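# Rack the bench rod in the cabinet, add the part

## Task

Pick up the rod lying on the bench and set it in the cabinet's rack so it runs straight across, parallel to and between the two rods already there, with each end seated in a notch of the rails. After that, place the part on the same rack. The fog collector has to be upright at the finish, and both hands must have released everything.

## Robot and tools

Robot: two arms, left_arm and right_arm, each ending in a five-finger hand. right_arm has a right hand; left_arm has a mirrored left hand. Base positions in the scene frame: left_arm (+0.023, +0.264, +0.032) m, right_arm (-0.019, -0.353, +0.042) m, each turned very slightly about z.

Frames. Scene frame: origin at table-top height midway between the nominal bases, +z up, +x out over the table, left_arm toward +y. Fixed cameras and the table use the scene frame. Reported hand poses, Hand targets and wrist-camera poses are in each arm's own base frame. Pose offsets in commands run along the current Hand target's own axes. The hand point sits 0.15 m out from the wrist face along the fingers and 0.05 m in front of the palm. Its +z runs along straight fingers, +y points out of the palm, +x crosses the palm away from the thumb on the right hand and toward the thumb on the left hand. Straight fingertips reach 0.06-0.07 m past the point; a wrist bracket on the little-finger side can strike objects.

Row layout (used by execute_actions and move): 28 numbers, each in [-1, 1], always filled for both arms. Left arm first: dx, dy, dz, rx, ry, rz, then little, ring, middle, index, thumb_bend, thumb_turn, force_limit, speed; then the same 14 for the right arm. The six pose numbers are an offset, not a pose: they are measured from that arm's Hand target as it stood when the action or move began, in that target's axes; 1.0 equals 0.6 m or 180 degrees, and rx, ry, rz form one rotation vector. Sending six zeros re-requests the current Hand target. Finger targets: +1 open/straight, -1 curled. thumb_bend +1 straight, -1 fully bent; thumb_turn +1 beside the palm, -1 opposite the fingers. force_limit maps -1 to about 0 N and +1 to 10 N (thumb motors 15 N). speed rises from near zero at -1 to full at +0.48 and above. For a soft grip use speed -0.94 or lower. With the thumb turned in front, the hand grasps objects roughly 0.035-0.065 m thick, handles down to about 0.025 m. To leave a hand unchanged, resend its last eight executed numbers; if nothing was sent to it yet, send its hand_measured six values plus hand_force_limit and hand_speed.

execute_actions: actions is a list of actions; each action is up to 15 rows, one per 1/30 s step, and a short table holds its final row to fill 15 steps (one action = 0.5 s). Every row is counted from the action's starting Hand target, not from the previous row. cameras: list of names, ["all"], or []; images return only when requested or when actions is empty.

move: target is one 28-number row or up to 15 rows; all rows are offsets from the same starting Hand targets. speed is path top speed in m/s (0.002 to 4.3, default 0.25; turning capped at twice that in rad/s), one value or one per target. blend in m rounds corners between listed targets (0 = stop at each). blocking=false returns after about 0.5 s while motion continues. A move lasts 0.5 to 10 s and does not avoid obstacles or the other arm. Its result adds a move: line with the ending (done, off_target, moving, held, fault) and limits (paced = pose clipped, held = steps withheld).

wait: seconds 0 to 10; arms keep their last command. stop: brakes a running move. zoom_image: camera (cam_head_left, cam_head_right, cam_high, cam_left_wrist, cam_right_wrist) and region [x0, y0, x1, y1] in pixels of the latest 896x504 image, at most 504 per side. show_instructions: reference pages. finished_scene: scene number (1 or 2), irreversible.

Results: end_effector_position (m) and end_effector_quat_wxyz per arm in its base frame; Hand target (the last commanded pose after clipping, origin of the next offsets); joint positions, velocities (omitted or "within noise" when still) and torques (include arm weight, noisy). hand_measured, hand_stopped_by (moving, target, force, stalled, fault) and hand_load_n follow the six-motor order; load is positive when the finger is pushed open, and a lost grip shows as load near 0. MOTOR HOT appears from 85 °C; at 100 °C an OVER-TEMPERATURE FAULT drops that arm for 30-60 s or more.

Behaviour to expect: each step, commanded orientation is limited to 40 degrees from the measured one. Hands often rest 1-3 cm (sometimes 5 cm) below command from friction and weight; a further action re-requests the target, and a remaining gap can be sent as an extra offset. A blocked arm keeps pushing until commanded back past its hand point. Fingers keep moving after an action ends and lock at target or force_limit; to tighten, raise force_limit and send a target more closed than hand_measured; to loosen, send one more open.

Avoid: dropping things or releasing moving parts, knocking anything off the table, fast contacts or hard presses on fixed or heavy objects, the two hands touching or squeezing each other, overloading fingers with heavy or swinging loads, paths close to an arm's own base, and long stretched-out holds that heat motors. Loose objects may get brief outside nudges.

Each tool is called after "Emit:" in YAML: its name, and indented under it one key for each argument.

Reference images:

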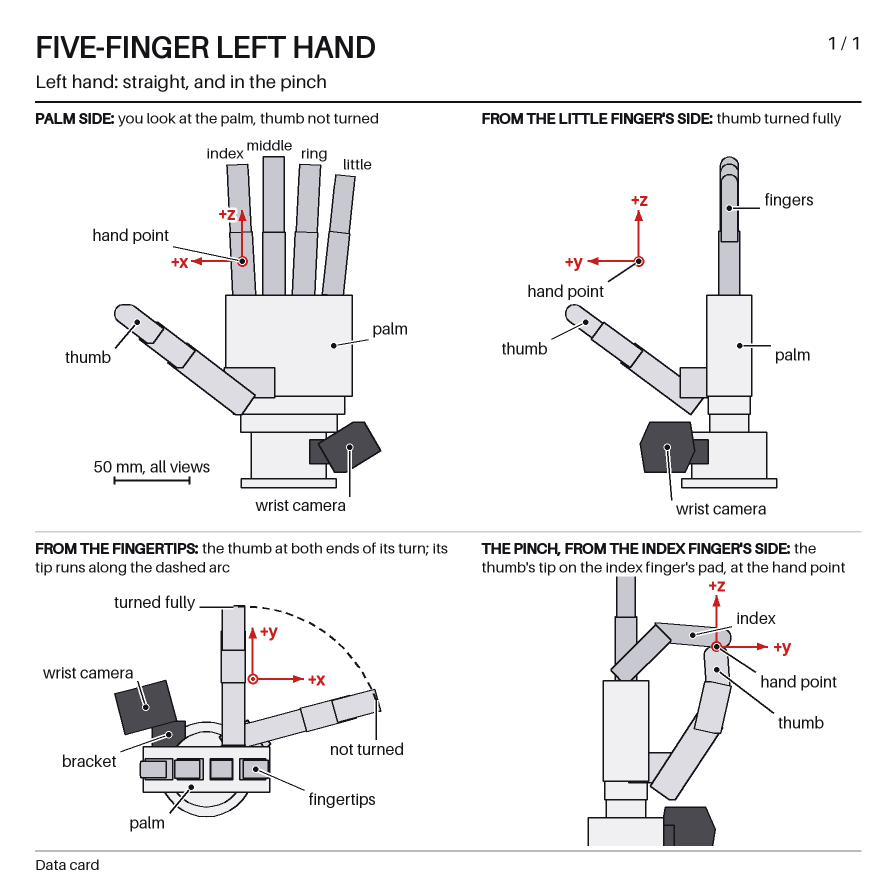

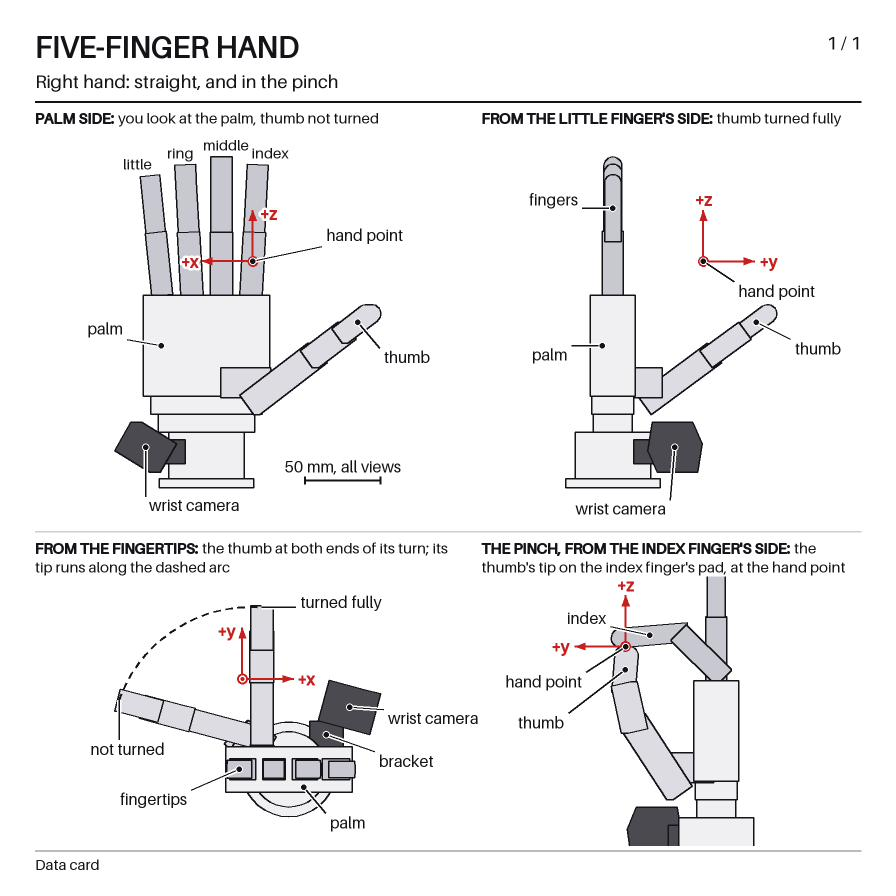

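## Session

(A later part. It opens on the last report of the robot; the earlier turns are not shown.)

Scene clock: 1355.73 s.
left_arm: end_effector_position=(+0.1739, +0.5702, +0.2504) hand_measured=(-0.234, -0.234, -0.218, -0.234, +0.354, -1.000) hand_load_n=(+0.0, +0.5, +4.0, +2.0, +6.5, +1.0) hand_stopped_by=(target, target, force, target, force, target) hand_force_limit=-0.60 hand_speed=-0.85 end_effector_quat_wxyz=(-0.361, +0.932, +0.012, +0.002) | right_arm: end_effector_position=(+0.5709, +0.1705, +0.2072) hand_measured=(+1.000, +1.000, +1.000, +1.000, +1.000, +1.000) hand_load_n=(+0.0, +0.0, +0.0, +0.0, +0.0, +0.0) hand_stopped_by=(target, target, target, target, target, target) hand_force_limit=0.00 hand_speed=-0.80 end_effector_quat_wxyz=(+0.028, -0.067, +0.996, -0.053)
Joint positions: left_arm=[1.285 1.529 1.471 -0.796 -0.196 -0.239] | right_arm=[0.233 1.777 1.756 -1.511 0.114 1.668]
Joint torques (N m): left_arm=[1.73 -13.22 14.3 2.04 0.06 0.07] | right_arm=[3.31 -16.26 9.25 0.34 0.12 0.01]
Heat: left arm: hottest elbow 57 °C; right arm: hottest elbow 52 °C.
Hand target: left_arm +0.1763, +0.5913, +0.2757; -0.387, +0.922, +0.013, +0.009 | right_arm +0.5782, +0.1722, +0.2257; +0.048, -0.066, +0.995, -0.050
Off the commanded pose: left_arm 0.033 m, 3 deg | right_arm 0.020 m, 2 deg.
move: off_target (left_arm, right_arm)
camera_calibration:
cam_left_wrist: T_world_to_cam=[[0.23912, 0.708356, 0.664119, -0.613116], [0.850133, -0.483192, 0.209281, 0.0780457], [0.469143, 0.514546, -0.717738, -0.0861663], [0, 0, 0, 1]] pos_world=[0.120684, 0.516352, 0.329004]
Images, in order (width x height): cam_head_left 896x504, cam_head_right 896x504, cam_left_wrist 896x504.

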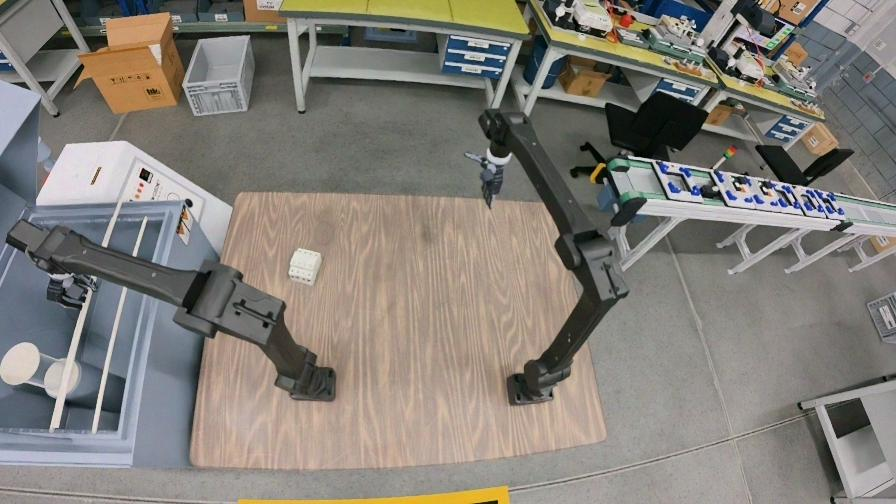

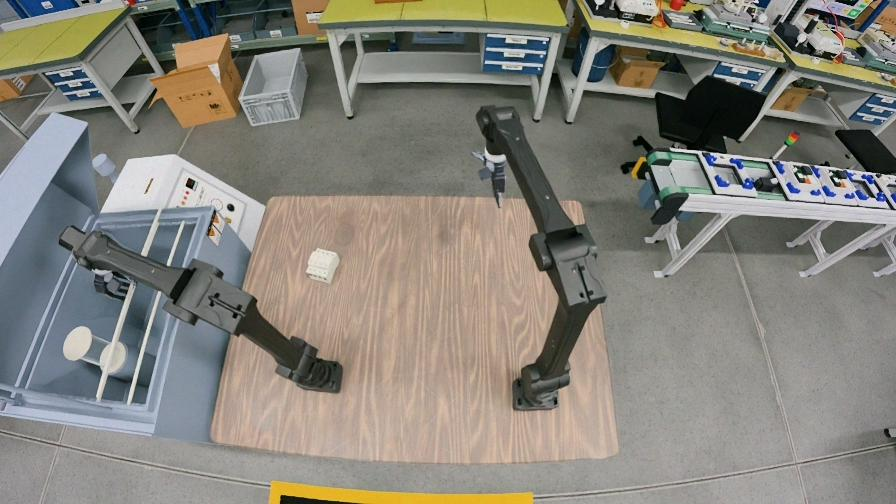

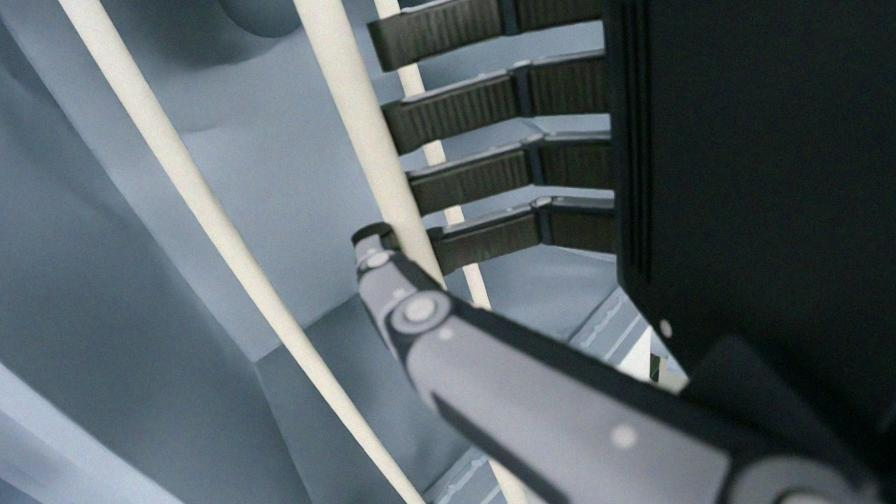

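Emit:
zoom_image:
  camera: "cam_head_left"
  region: [10, 380, 110, 480]

Emit:
zoom_image:
  camera: "cam_head_right"
  region: [70, 350, 170, 450]

Emit:
zoom_image:
  camera: "cam_head_left"
  region: [80, 180, 180, 280]

Emit:
zoom_image:
  camera: "cam_head_right"
  region: [110, 180, 210, 280]

Scaled by 5.040 from the camera's 896x504 image, which has a finer 1280x720 frame.

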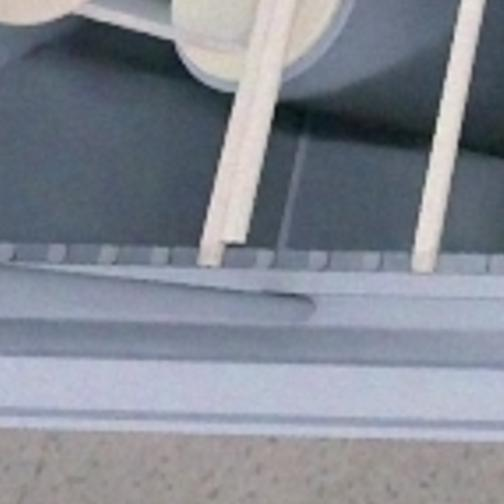

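Scaled by 5.040 from the camera's 896x504 image, which has a finer 1280x720 frame.

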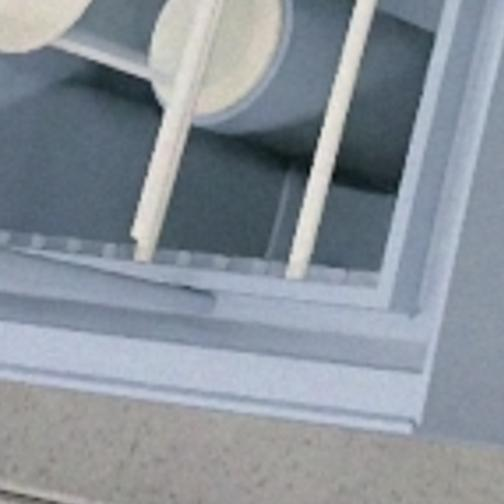

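Scaled by 5.040 from the camera's 896x504 image, which has a finer 1280x720 frame.

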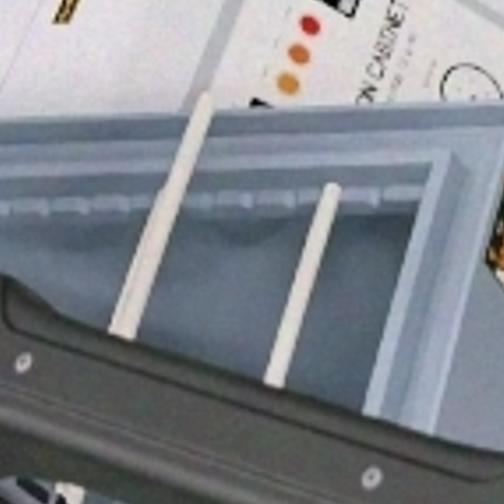

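Scaled by 5.040 from the camera's 896x504 image, which has a finer 1280x720 frame.

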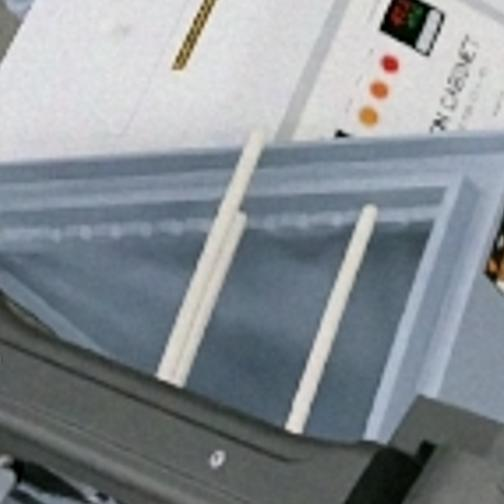

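Emit:
move:
  target: [-0.0180,0.0735,0.0402,0,0,0,-0.235,-0.235,-0.25,-0.235,0.088,-1,-0.6,-0.85,0,0,0,0,0,0,1,1,1,1,1,1,0,-0.8]
  speed: 0.04
  cameras: ["cam_left_wrist","cam_head_left","cam_head_right"]

Scene clock: 1440.77 s.
left_arm: end_effector_position=(+0.1700, +0.5731, +0.2150) hand_measured=(-0.234, -0.234, -0.218, -0.234, +0.354, -1.000) hand_load_n=(+0.0, +1.0, +4.5, +2.0, +6.5, +1.0) hand_stopped_by=(target, target, force, target, force, target) hand_force_limit=-0.60 hand_speed=-0.85 end_effector_quat_wxyz=(-0.372, +0.928, +0.013, +0.006) | right_arm: end_effector_position=(+0.5709, +0.1705, +0.2072) hand_measured=(+1.000, +1.000, +1.000, +1.000, +1.000, +1.000) hand_load_n=(+0.0, +0.0, +0.0, +0.0, +0.0, +0.0) hand_stopped_by=(target, target, target, target, target, target) hand_force_limit=0.00 hand_speed=-0.80 end_effector_quat_wxyz=(+0.028, -0.067, +0.996, -0.053)
Joint positions: left_arm=[1.294 1.528 1.368 -0.666 -0.189 -0.231] | right_arm=[0.233 1.777 1.756 -1.511 0.114 1.668]
Joint torques (N m): left_arm=[0.91 -15.15 10.07 2.29 0.07 0.05] | right_arm=[3.37 -16.73 9.13 0.24 0.16 0.05]
Heat: left arm: hottest elbow 59 °C; right arm: hottest elbow 52 °C.
Hand target: left_arm +0.1671, +0.5775, +0.2272; -0.388, +0.922, +0.013, +0.009 | right_arm +0.5782, +0.1722, +0.2257; +0.048, -0.066, +0.995, -0.050
Off the commanded pose: left_arm 0.013 m, 2 deg | right_arm 0.020 m, 2 deg.
move: off_target (left_arm, right_arm)
camera_calibration:
cam_left_wrist: T_world_to_cam=[[0.234373, 0.691985, 0.682808, -0.584539], [0.848083, -0.488875, 0.204342, 0.0948512], [0.475209, 0.531185, -0.70144, -0.125328], [0, 0, 0, 1]] pos_world=[0.116116, 0.517435, 0.291835]
Images, in order (width x height): cam_head_left 896x504, cam_head_right 896x504, cam_left_wrist 896x504.

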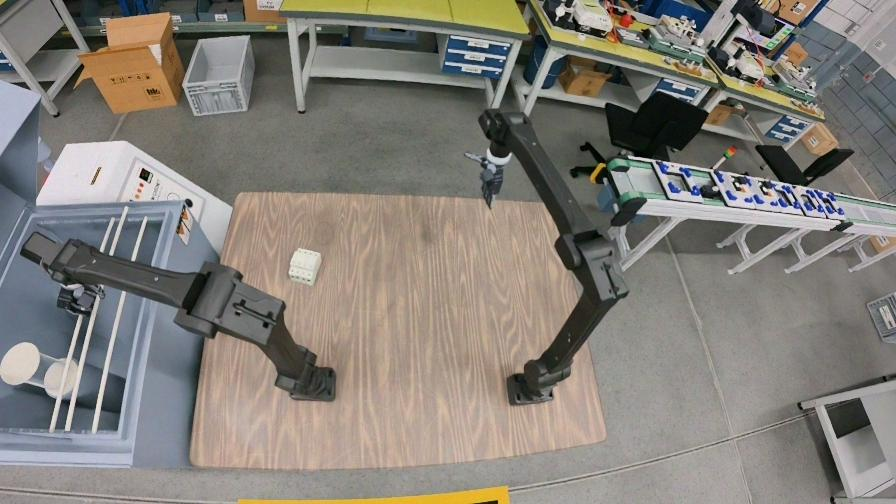

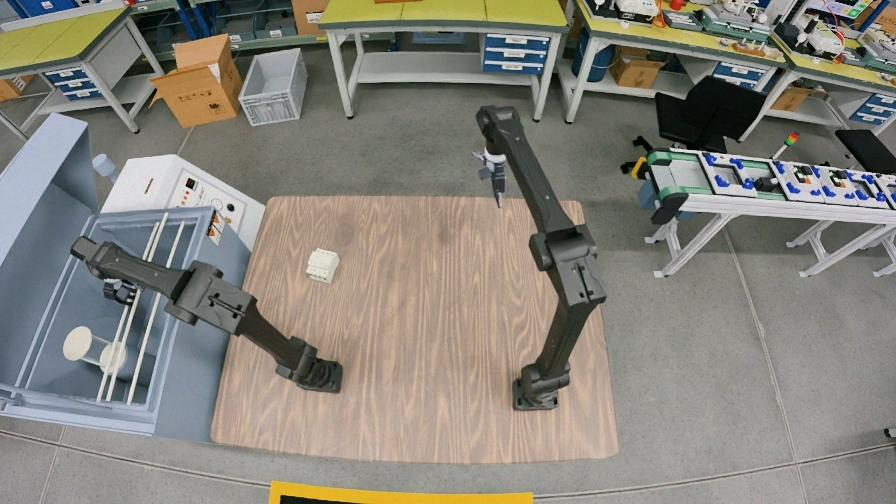

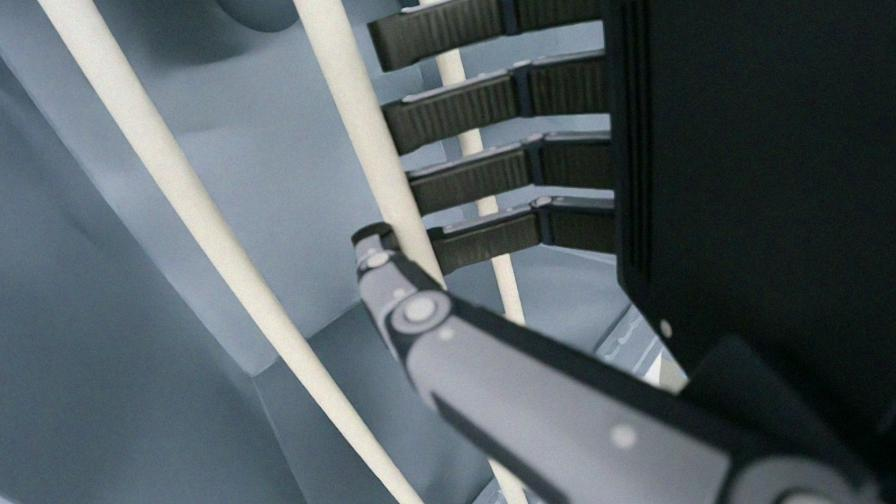

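Emit:
move:
  target: [-0.0058,0.0168,0.0284,0,0,0,-0.235,-0.235,-0.25,-0.235,0.088,-1,-0.6,-0.85,0,0,0,0,0,0,1,1,1,1,1,1,0,-0.8]
  speed: 0.03
  cameras: ["cam_left_wrist","cam_head_left","cam_head_right"]

Scene clock: 1457.63 s.
left_arm: end_effector_position=(+0.1665, +0.5767, +0.2069) hand_measured=(-0.234, -0.234, -0.218, -0.234, +0.354, -1.000) hand_load_n=(+0.0, +0.5, +4.5, +2.0, +6.5, +1.0) hand_stopped_by=(target, target, force, target, force, target) hand_force_limit=-0.60 hand_speed=-0.85 end_effector_quat_wxyz=(-0.381, +0.924, +0.014, +0.009) | right_arm: end_effector_position=(+0.5709, +0.1705, +0.2072) hand_measured=(+1.000, +1.000, +1.000, +1.000, +1.000, +1.000) hand_load_n=(+0.0, +0.0, +0.0, +0.0, +0.0, +0.0) hand_stopped_by=(target, target, target, target, target, target) hand_force_limit=0.00 hand_speed=-0.80 end_effector_quat_wxyz=(+0.028, -0.067, +0.996, -0.053)
Joint positions: left_arm=[1.303 1.528 1.339 -0.617 -0.182 -0.225] | right_arm=[0.233 1.777 1.756 -1.511 0.114 1.668]
Joint torques (N m): left_arm=[1.26 -13.27 10.11 2.28 0.09 0.07] | right_arm=[2.78 -16.32 9.18 0.39 0.18 0.01]
Heat: left arm: hottest elbow 59 °C; right arm: hottest elbow 52 °C.
Hand target: left_arm +0.1640, +0.5826, +0.2079; -0.388, +0.922, +0.013, +0.009 | right_arm +0.5782, +0.1722, +0.2257; +0.048, -0.066, +0.995, -0.050
Off the commanded pose: left_arm 0.006 m, 1 deg | right_arm 0.020 m, 2 deg.
move: off_target (right_arm)
camera_calibration:
cam_left_wrist: T_world_to_cam=[[0.230456, 0.679424, 0.696615, -0.575709], [0.847089, -0.492383, 0.199996, 0.104333], [0.478884, 0.544005, -0.689005, -0.141865], [0, 0, 0, 1]] pos_world=[0.112233, 0.519698, 0.282436]
Images, in order (width x height): cam_head_left 896x504, cam_head_right 896x504, cam_left_wrist 896x504.

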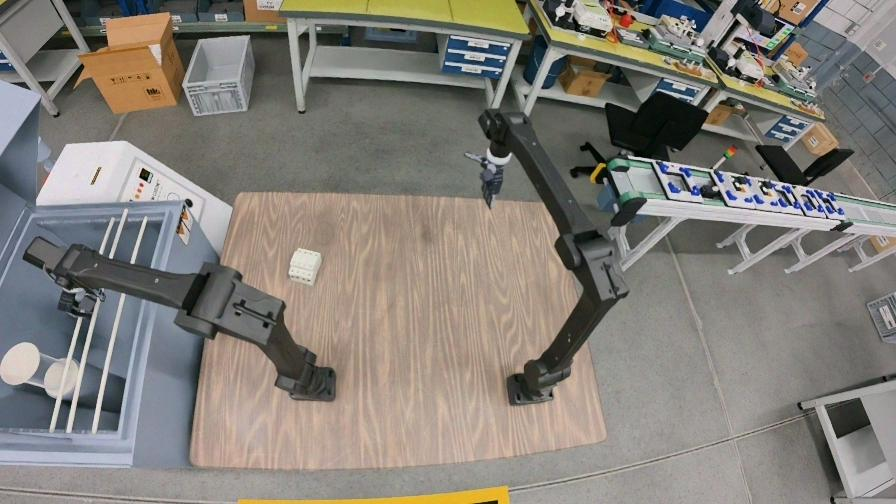

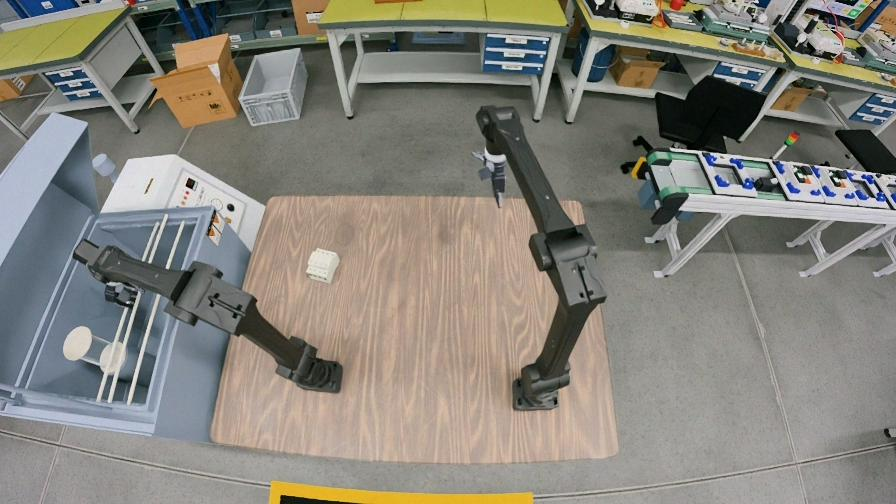

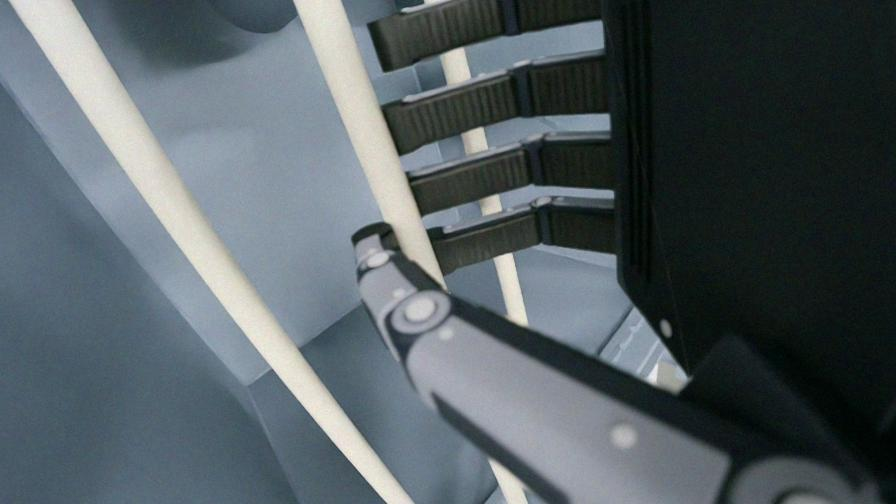

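Emit:
zoom_image:
  camera: "cam_left_wrist"
  region: [250, 0, 500, 250]

Emit:
zoom_image:
  camera: "cam_left_wrist"
  region: [380, 254, 630, 504]

Emit:
zoom_image:
  camera: "cam_head_left"
  region: [20, 380, 120, 480]

Emit:
zoom_image:
  camera: "cam_head_left"
  region: [80, 180, 180, 280]

Scaled by 2.016 from the camera's 896x504 image, which has a finer 1280x720 frame.

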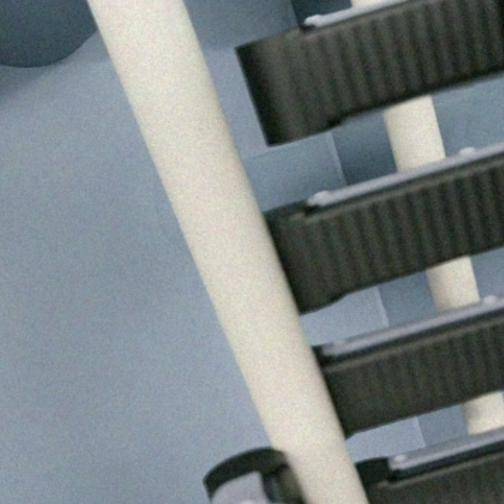

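Scaled by 2.016 from the camera's 896x504 image, which has a finer 1280x720 frame.

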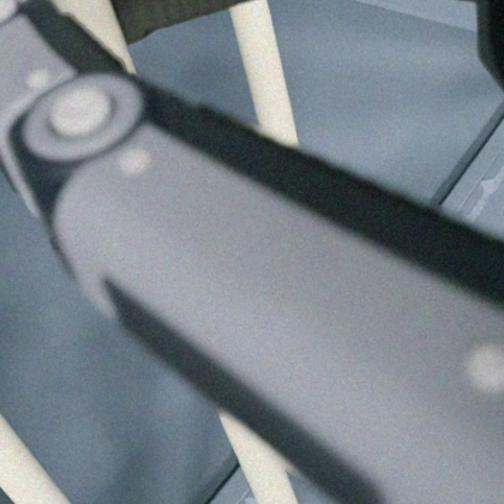

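Scaled by 5.040 from the camera's 896x504 image, which has a finer 1280x720 frame.

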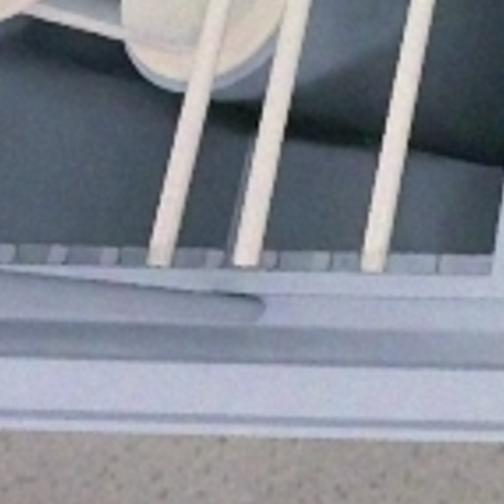

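Scaled by 5.040 from the camera's 896x504 image, which has a finer 1280x720 frame.

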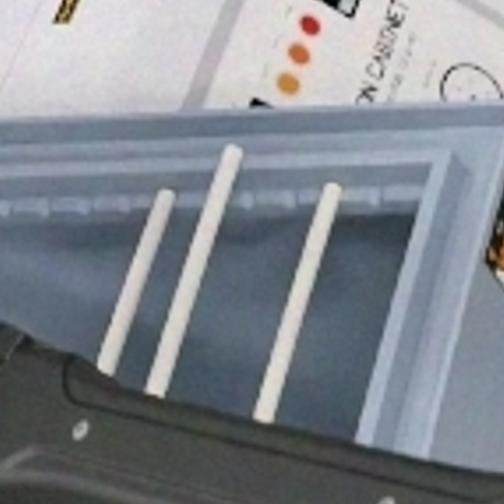

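Emit:
move:
  target: [-0.0046,0.0106,0.0176,0,-0.0055,0.0055,-0.235,-0.235,-0.25,-0.235,0.088,-1,-0.6,-0.85,0,0,0,0,0,0,1,1,1,1,1,1,0,-0.8]
  speed: 0.03
  cameras: ["cam_left_wrist","cam_head_left","cam_head_right"]

Scene clock: 1517.63 s.
left_arm: end_effector_position=(+0.1648, +0.5794, +0.1995) hand_measured=(-0.234, -0.234, -0.218, -0.234, +0.354, -1.000) hand_load_n=(+0.0, +0.0, +3.5, +3.5, +6.5, +1.5) hand_stopped_by=(target, target, force, target, force, target) hand_force_limit=-0.60 hand_speed=-0.85 end_effector_quat_wxyz=(-0.383, +0.923, +0.011, +0.003) | right_arm: end_effector_position=(+0.5709, +0.1705, +0.2072) hand_measured=(+1.000, +1.000, +1.000, +1.000, +1.000, +1.000) hand_load_n=(+0.0, +0.0, +0.5, +0.0, +0.0, -0.5) hand_stopped_by=(target, target, target, target, target, target) hand_force_limit=0.00 hand_speed=-0.80 end_effector_quat_wxyz=(+0.028, -0.067, +0.996, -0.053)
Joint positions: left_arm=[1.303 1.536 1.327 -0.594 -0.192 -0.215] | right_arm=[0.233 1.777 1.756 -1.511 0.114 1.668]
Joint torques (N m): left_arm=[1.03 -13.22 9.91 2.21 -0.33 0.09] | right_arm=[2.73 -15.91 9.18 0.27 0.2 0.06]
Heat: left arm: hottest elbow 57 °C; right arm: hottest elbow 52 °C.
Hand target: left_arm +0.1615, +0.5856, +0.1958; -0.387, +0.922, +0.009, -0.002 | right_arm +0.5782, +0.1722, +0.2257; +0.048, -0.066, +0.995, -0.050
Off the commanded pose: left_arm 0.008 m, 1 deg | right_arm 0.020 m, 2 deg.
move: off_target (right_arm)
camera_calibration:
cam_left_wrist: T_world_to_cam=[[0.240281, 0.675352, 0.697255, -0.571309], [0.848968, -0.494483, 0.186387, 0.112152], [0.470657, 0.547162, -0.692167, -0.147527], [0, 0, 0, 1]] pos_world=[0.111496, 0.522013, 0.275331]
Images, in order (width x height): cam_head_left 896x504, cam_head_right 896x504, cam_left_wrist 896x504.

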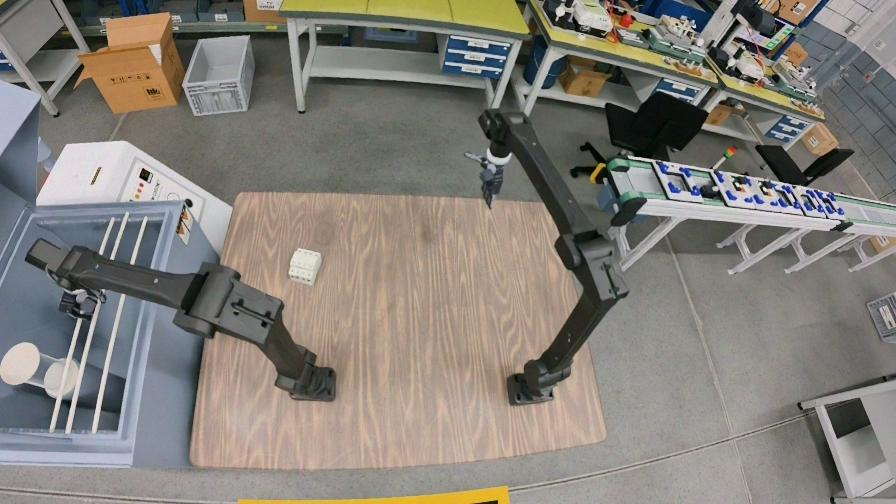

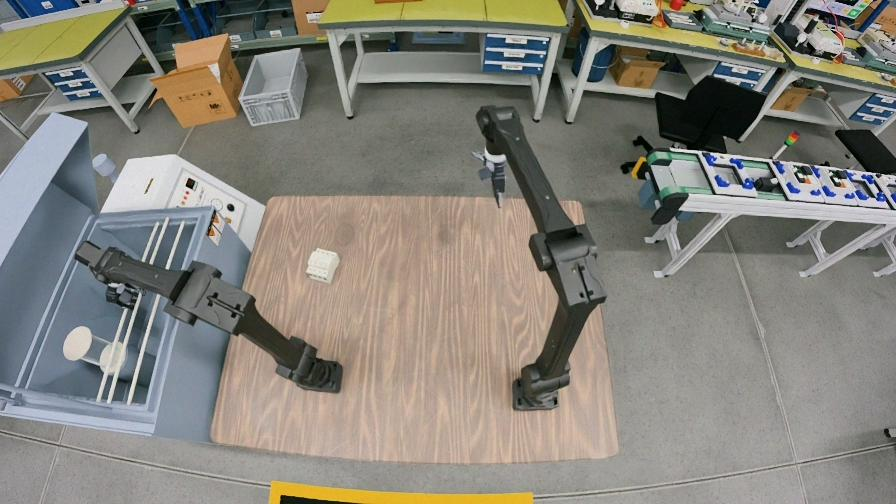

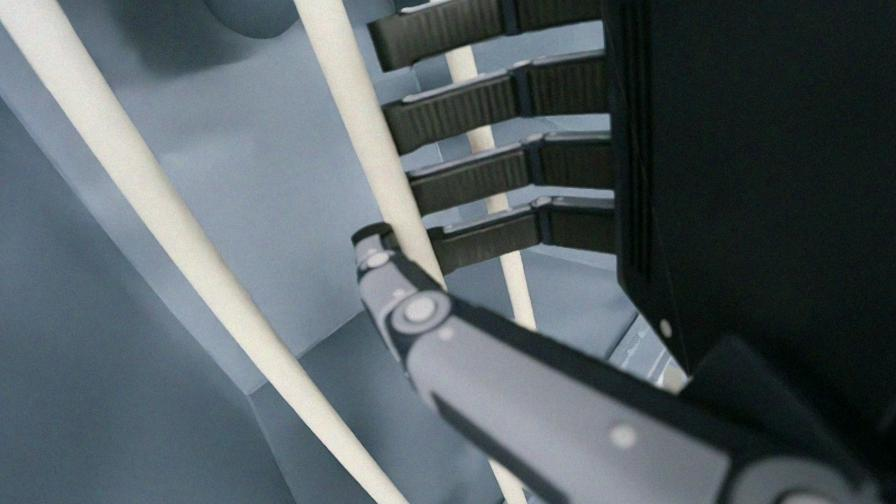

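Emit:
zoom_image:
  camera: "cam_head_left"
  region: [30, 390, 110, 470]

Emit:
zoom_image:
  camera: "cam_head_left"
  region: [90, 190, 170, 270]

Emit:
zoom_image:
  camera: "cam_head_right"
  region: [80, 360, 160, 440]

Emit:
zoom_image:
  camera: "cam_head_right"
  region: [130, 190, 210, 270]

Scaled by 6.300 from the camera's 896x504 image, which has a finer 1280x720 frame.

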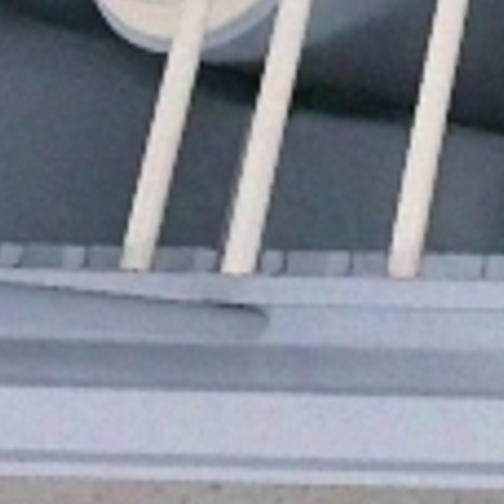

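Scaled by 6.300 from the camera's 896x504 image, which has a finer 1280x720 frame.

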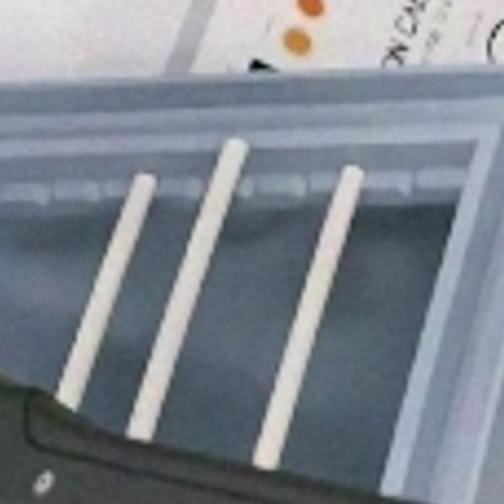

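Scaled by 6.300 from the camera's 896x504 image, which has a finer 1280x720 frame.

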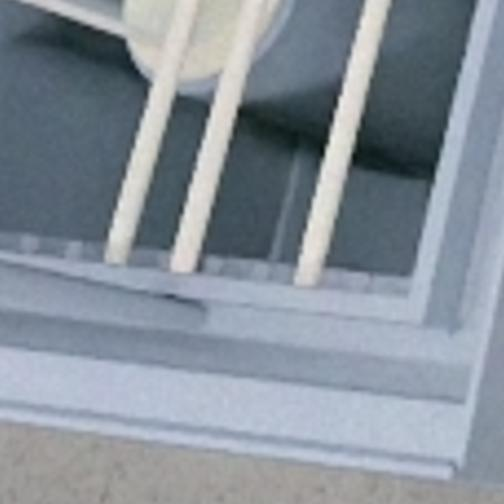

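Scaled by 6.300 from the camera's 896x504 image, which has a finer 1280x720 frame.

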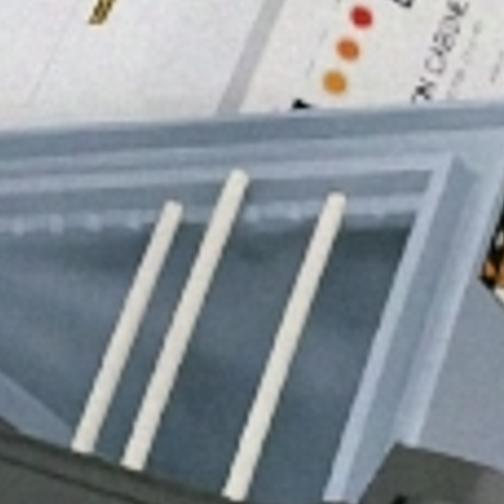

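Emit:
zoom_image:
  camera: "cam_left_wrist"
  region: [0, 0, 450, 504]

Emit:
zoom_image:
  camera: "cam_left_wrist"
  region: [400, 0, 700, 400]

Scaled by 1.000.

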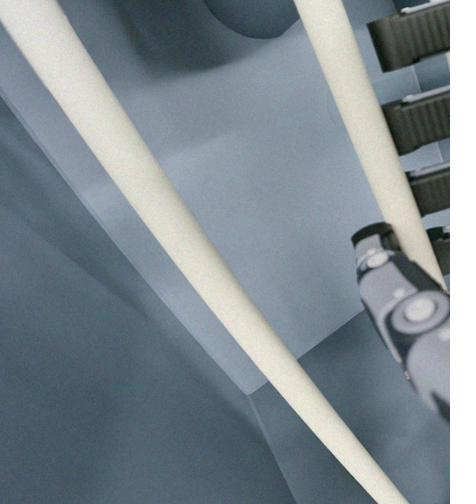

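Scaled by 1.260 from the camera's 896x504 image, which has a finer 1280x720 frame.

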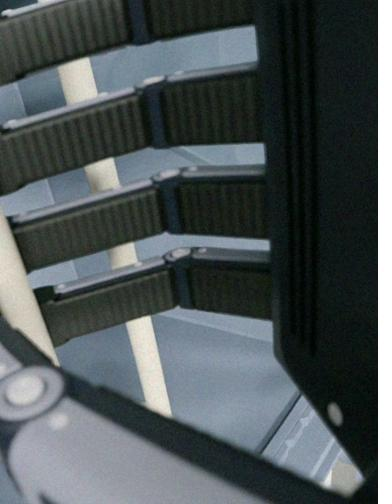

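Emit:
execute_actions:
  actions: []
  cameras: ["cam_high","cam_head_left","cam_head_right"]

Emit:
zoom_image:
  camera: "cam_high"
  region: [215, 260, 275, 320]

Emit:
zoom_image:
  camera: "cam_head_left"
  region: [45, 410, 105, 450]

Emit:
zoom_image:
  camera: "cam_head_right"
  region: [90, 380, 150, 420]

Scene clock: 1580.53 s.
left_arm: end_effector_position=(+0.1648, +0.5795, +0.1995) hand_measured=(-0.234, -0.234, -0.218, -0.234, +0.354, -1.000) hand_load_n=(+0.0, +0.0, +3.5, +3.0, +7.0, +1.5) hand_stopped_by=(target, target, force, target, force, target) hand_force_limit=-0.60 hand_speed=-0.85 end_effector_quat_wxyz=(-0.384, +0.923, +0.011, +0.003) | right_arm: end_effector_position=(+0.5709, +0.1705, +0.2072) hand_measured=(+1.000, +1.000, +1.000, +1.000, +1.000, +1.000) hand_load_n=(-0.5, +0.0, +0.0, +0.0, +0.0, +0.0) hand_stopped_by=(target, target, target, target, target, target) hand_force_limit=0.00 hand_speed=-0.80 end_effector_quat_wxyz=(+0.028, -0.067, +0.996, -0.053)
Joint positions: left_arm=[1.303 1.536 1.327 -0.593 -0.192 -0.215] | right_arm=[0.233 1.777 1.756 -1.511 0.114 1.668]
Joint velocities: within noise
Joint torques (N m): left_arm=[1.32 -13.27 9.94 2.35 -0.3 0.1] | right_arm=[3.55 -15.62 9.22 0.24 0.16 0.03]
Heat: left arm: hottest elbow 54 °C; right arm: hottest elbow 52 °C.
Hand target: left_arm +0.1615, +0.5856, +0.1959; -0.387, +0.922, +0.008, -0.002 | right_arm +0.5782, +0.1722, +0.2257; +0.048, -0.066, +0.995, -0.050
Off the commanded pose: left_arm 0.008 m, 1 deg | right_arm 0.020 m, 2 deg.
Images, in order (width x height): cam_head_left 896x504, cam_head_right 896x504, cam_high 896x504.

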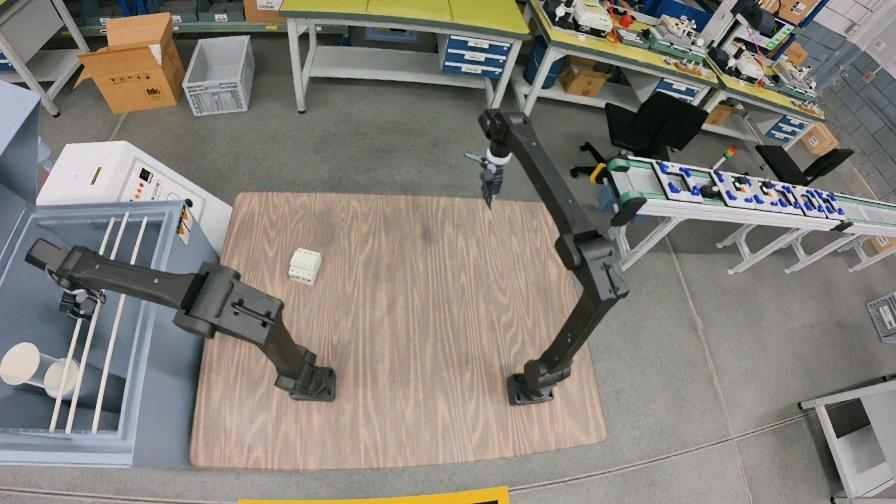

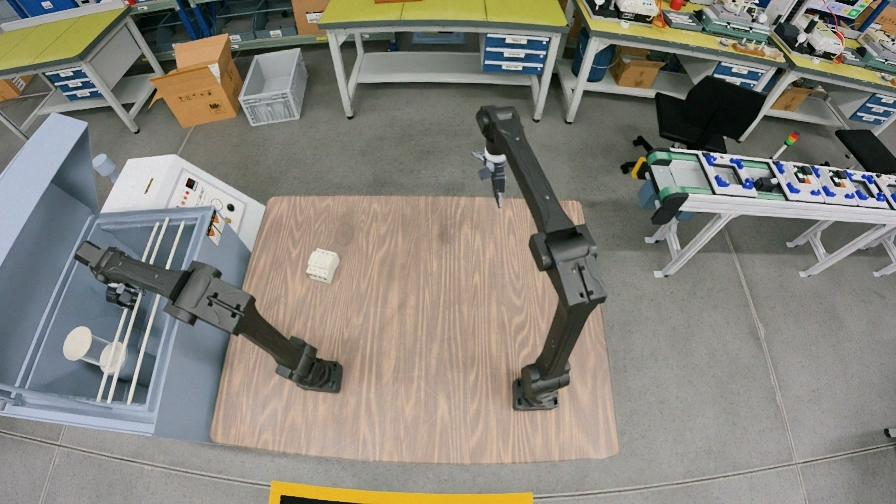

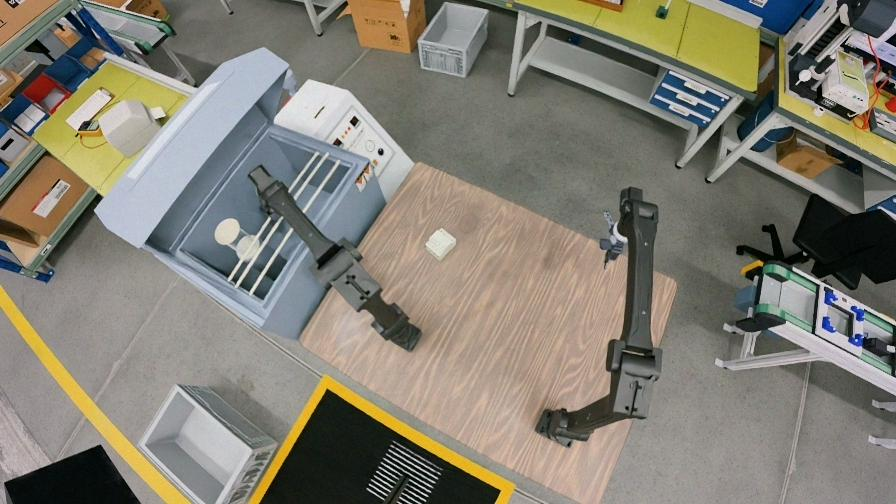

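Scaled by 8.400 from the camera's 896x504 image, which has a finer 1280x720 frame.

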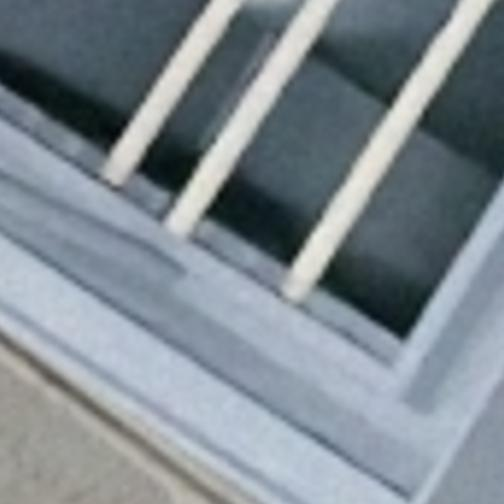

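Scaled by 8.400 from the camera's 896x504 image, which has a finer 1280x720 frame.

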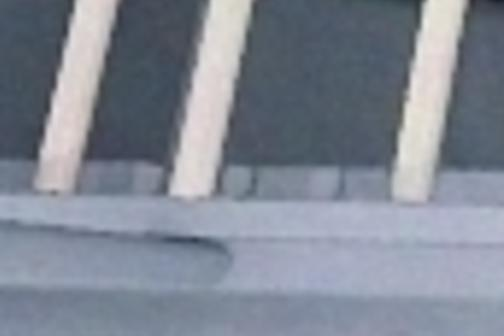

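Scaled by 8.400 from the camera's 896x504 image, which has a finer 1280x720 frame.

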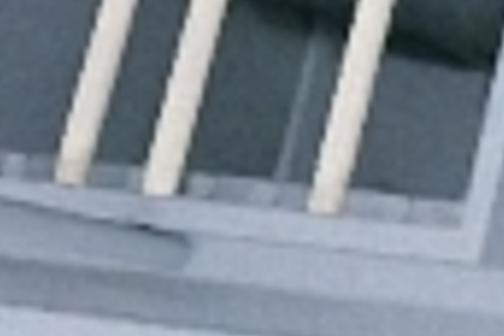

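Emit:
zoom_image:
  camera: "cam_head_left"
  region: [95, 200, 155, 240]

Emit:
zoom_image:
  camera: "cam_head_right"
  region: [140, 205, 200, 245]

Emit:
zoom_image:
  camera: "cam_high"
  region: [300, 135, 360, 195]

Scaled by 8.400 from the camera's 896x504 image, which has a finer 1280x720 frame.

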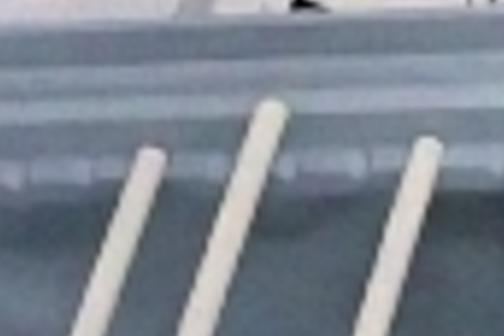

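Scaled by 8.400 from the camera's 896x504 image, which has a finer 1280x720 frame.

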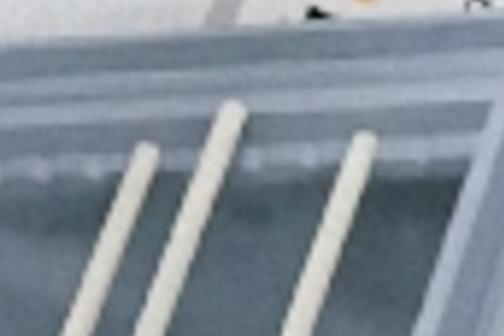

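Scaled by 8.400 from the camera's 896x504 image, which has a finer 1280x720 frame.

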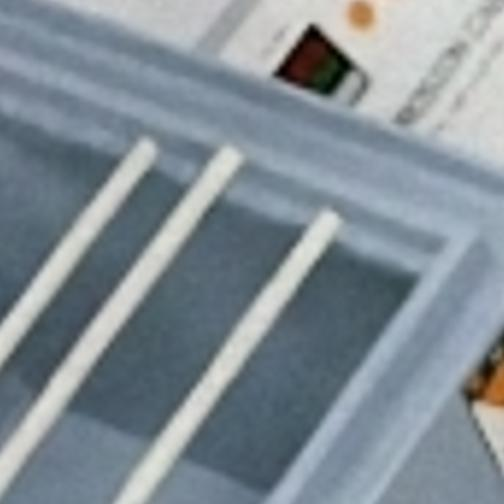

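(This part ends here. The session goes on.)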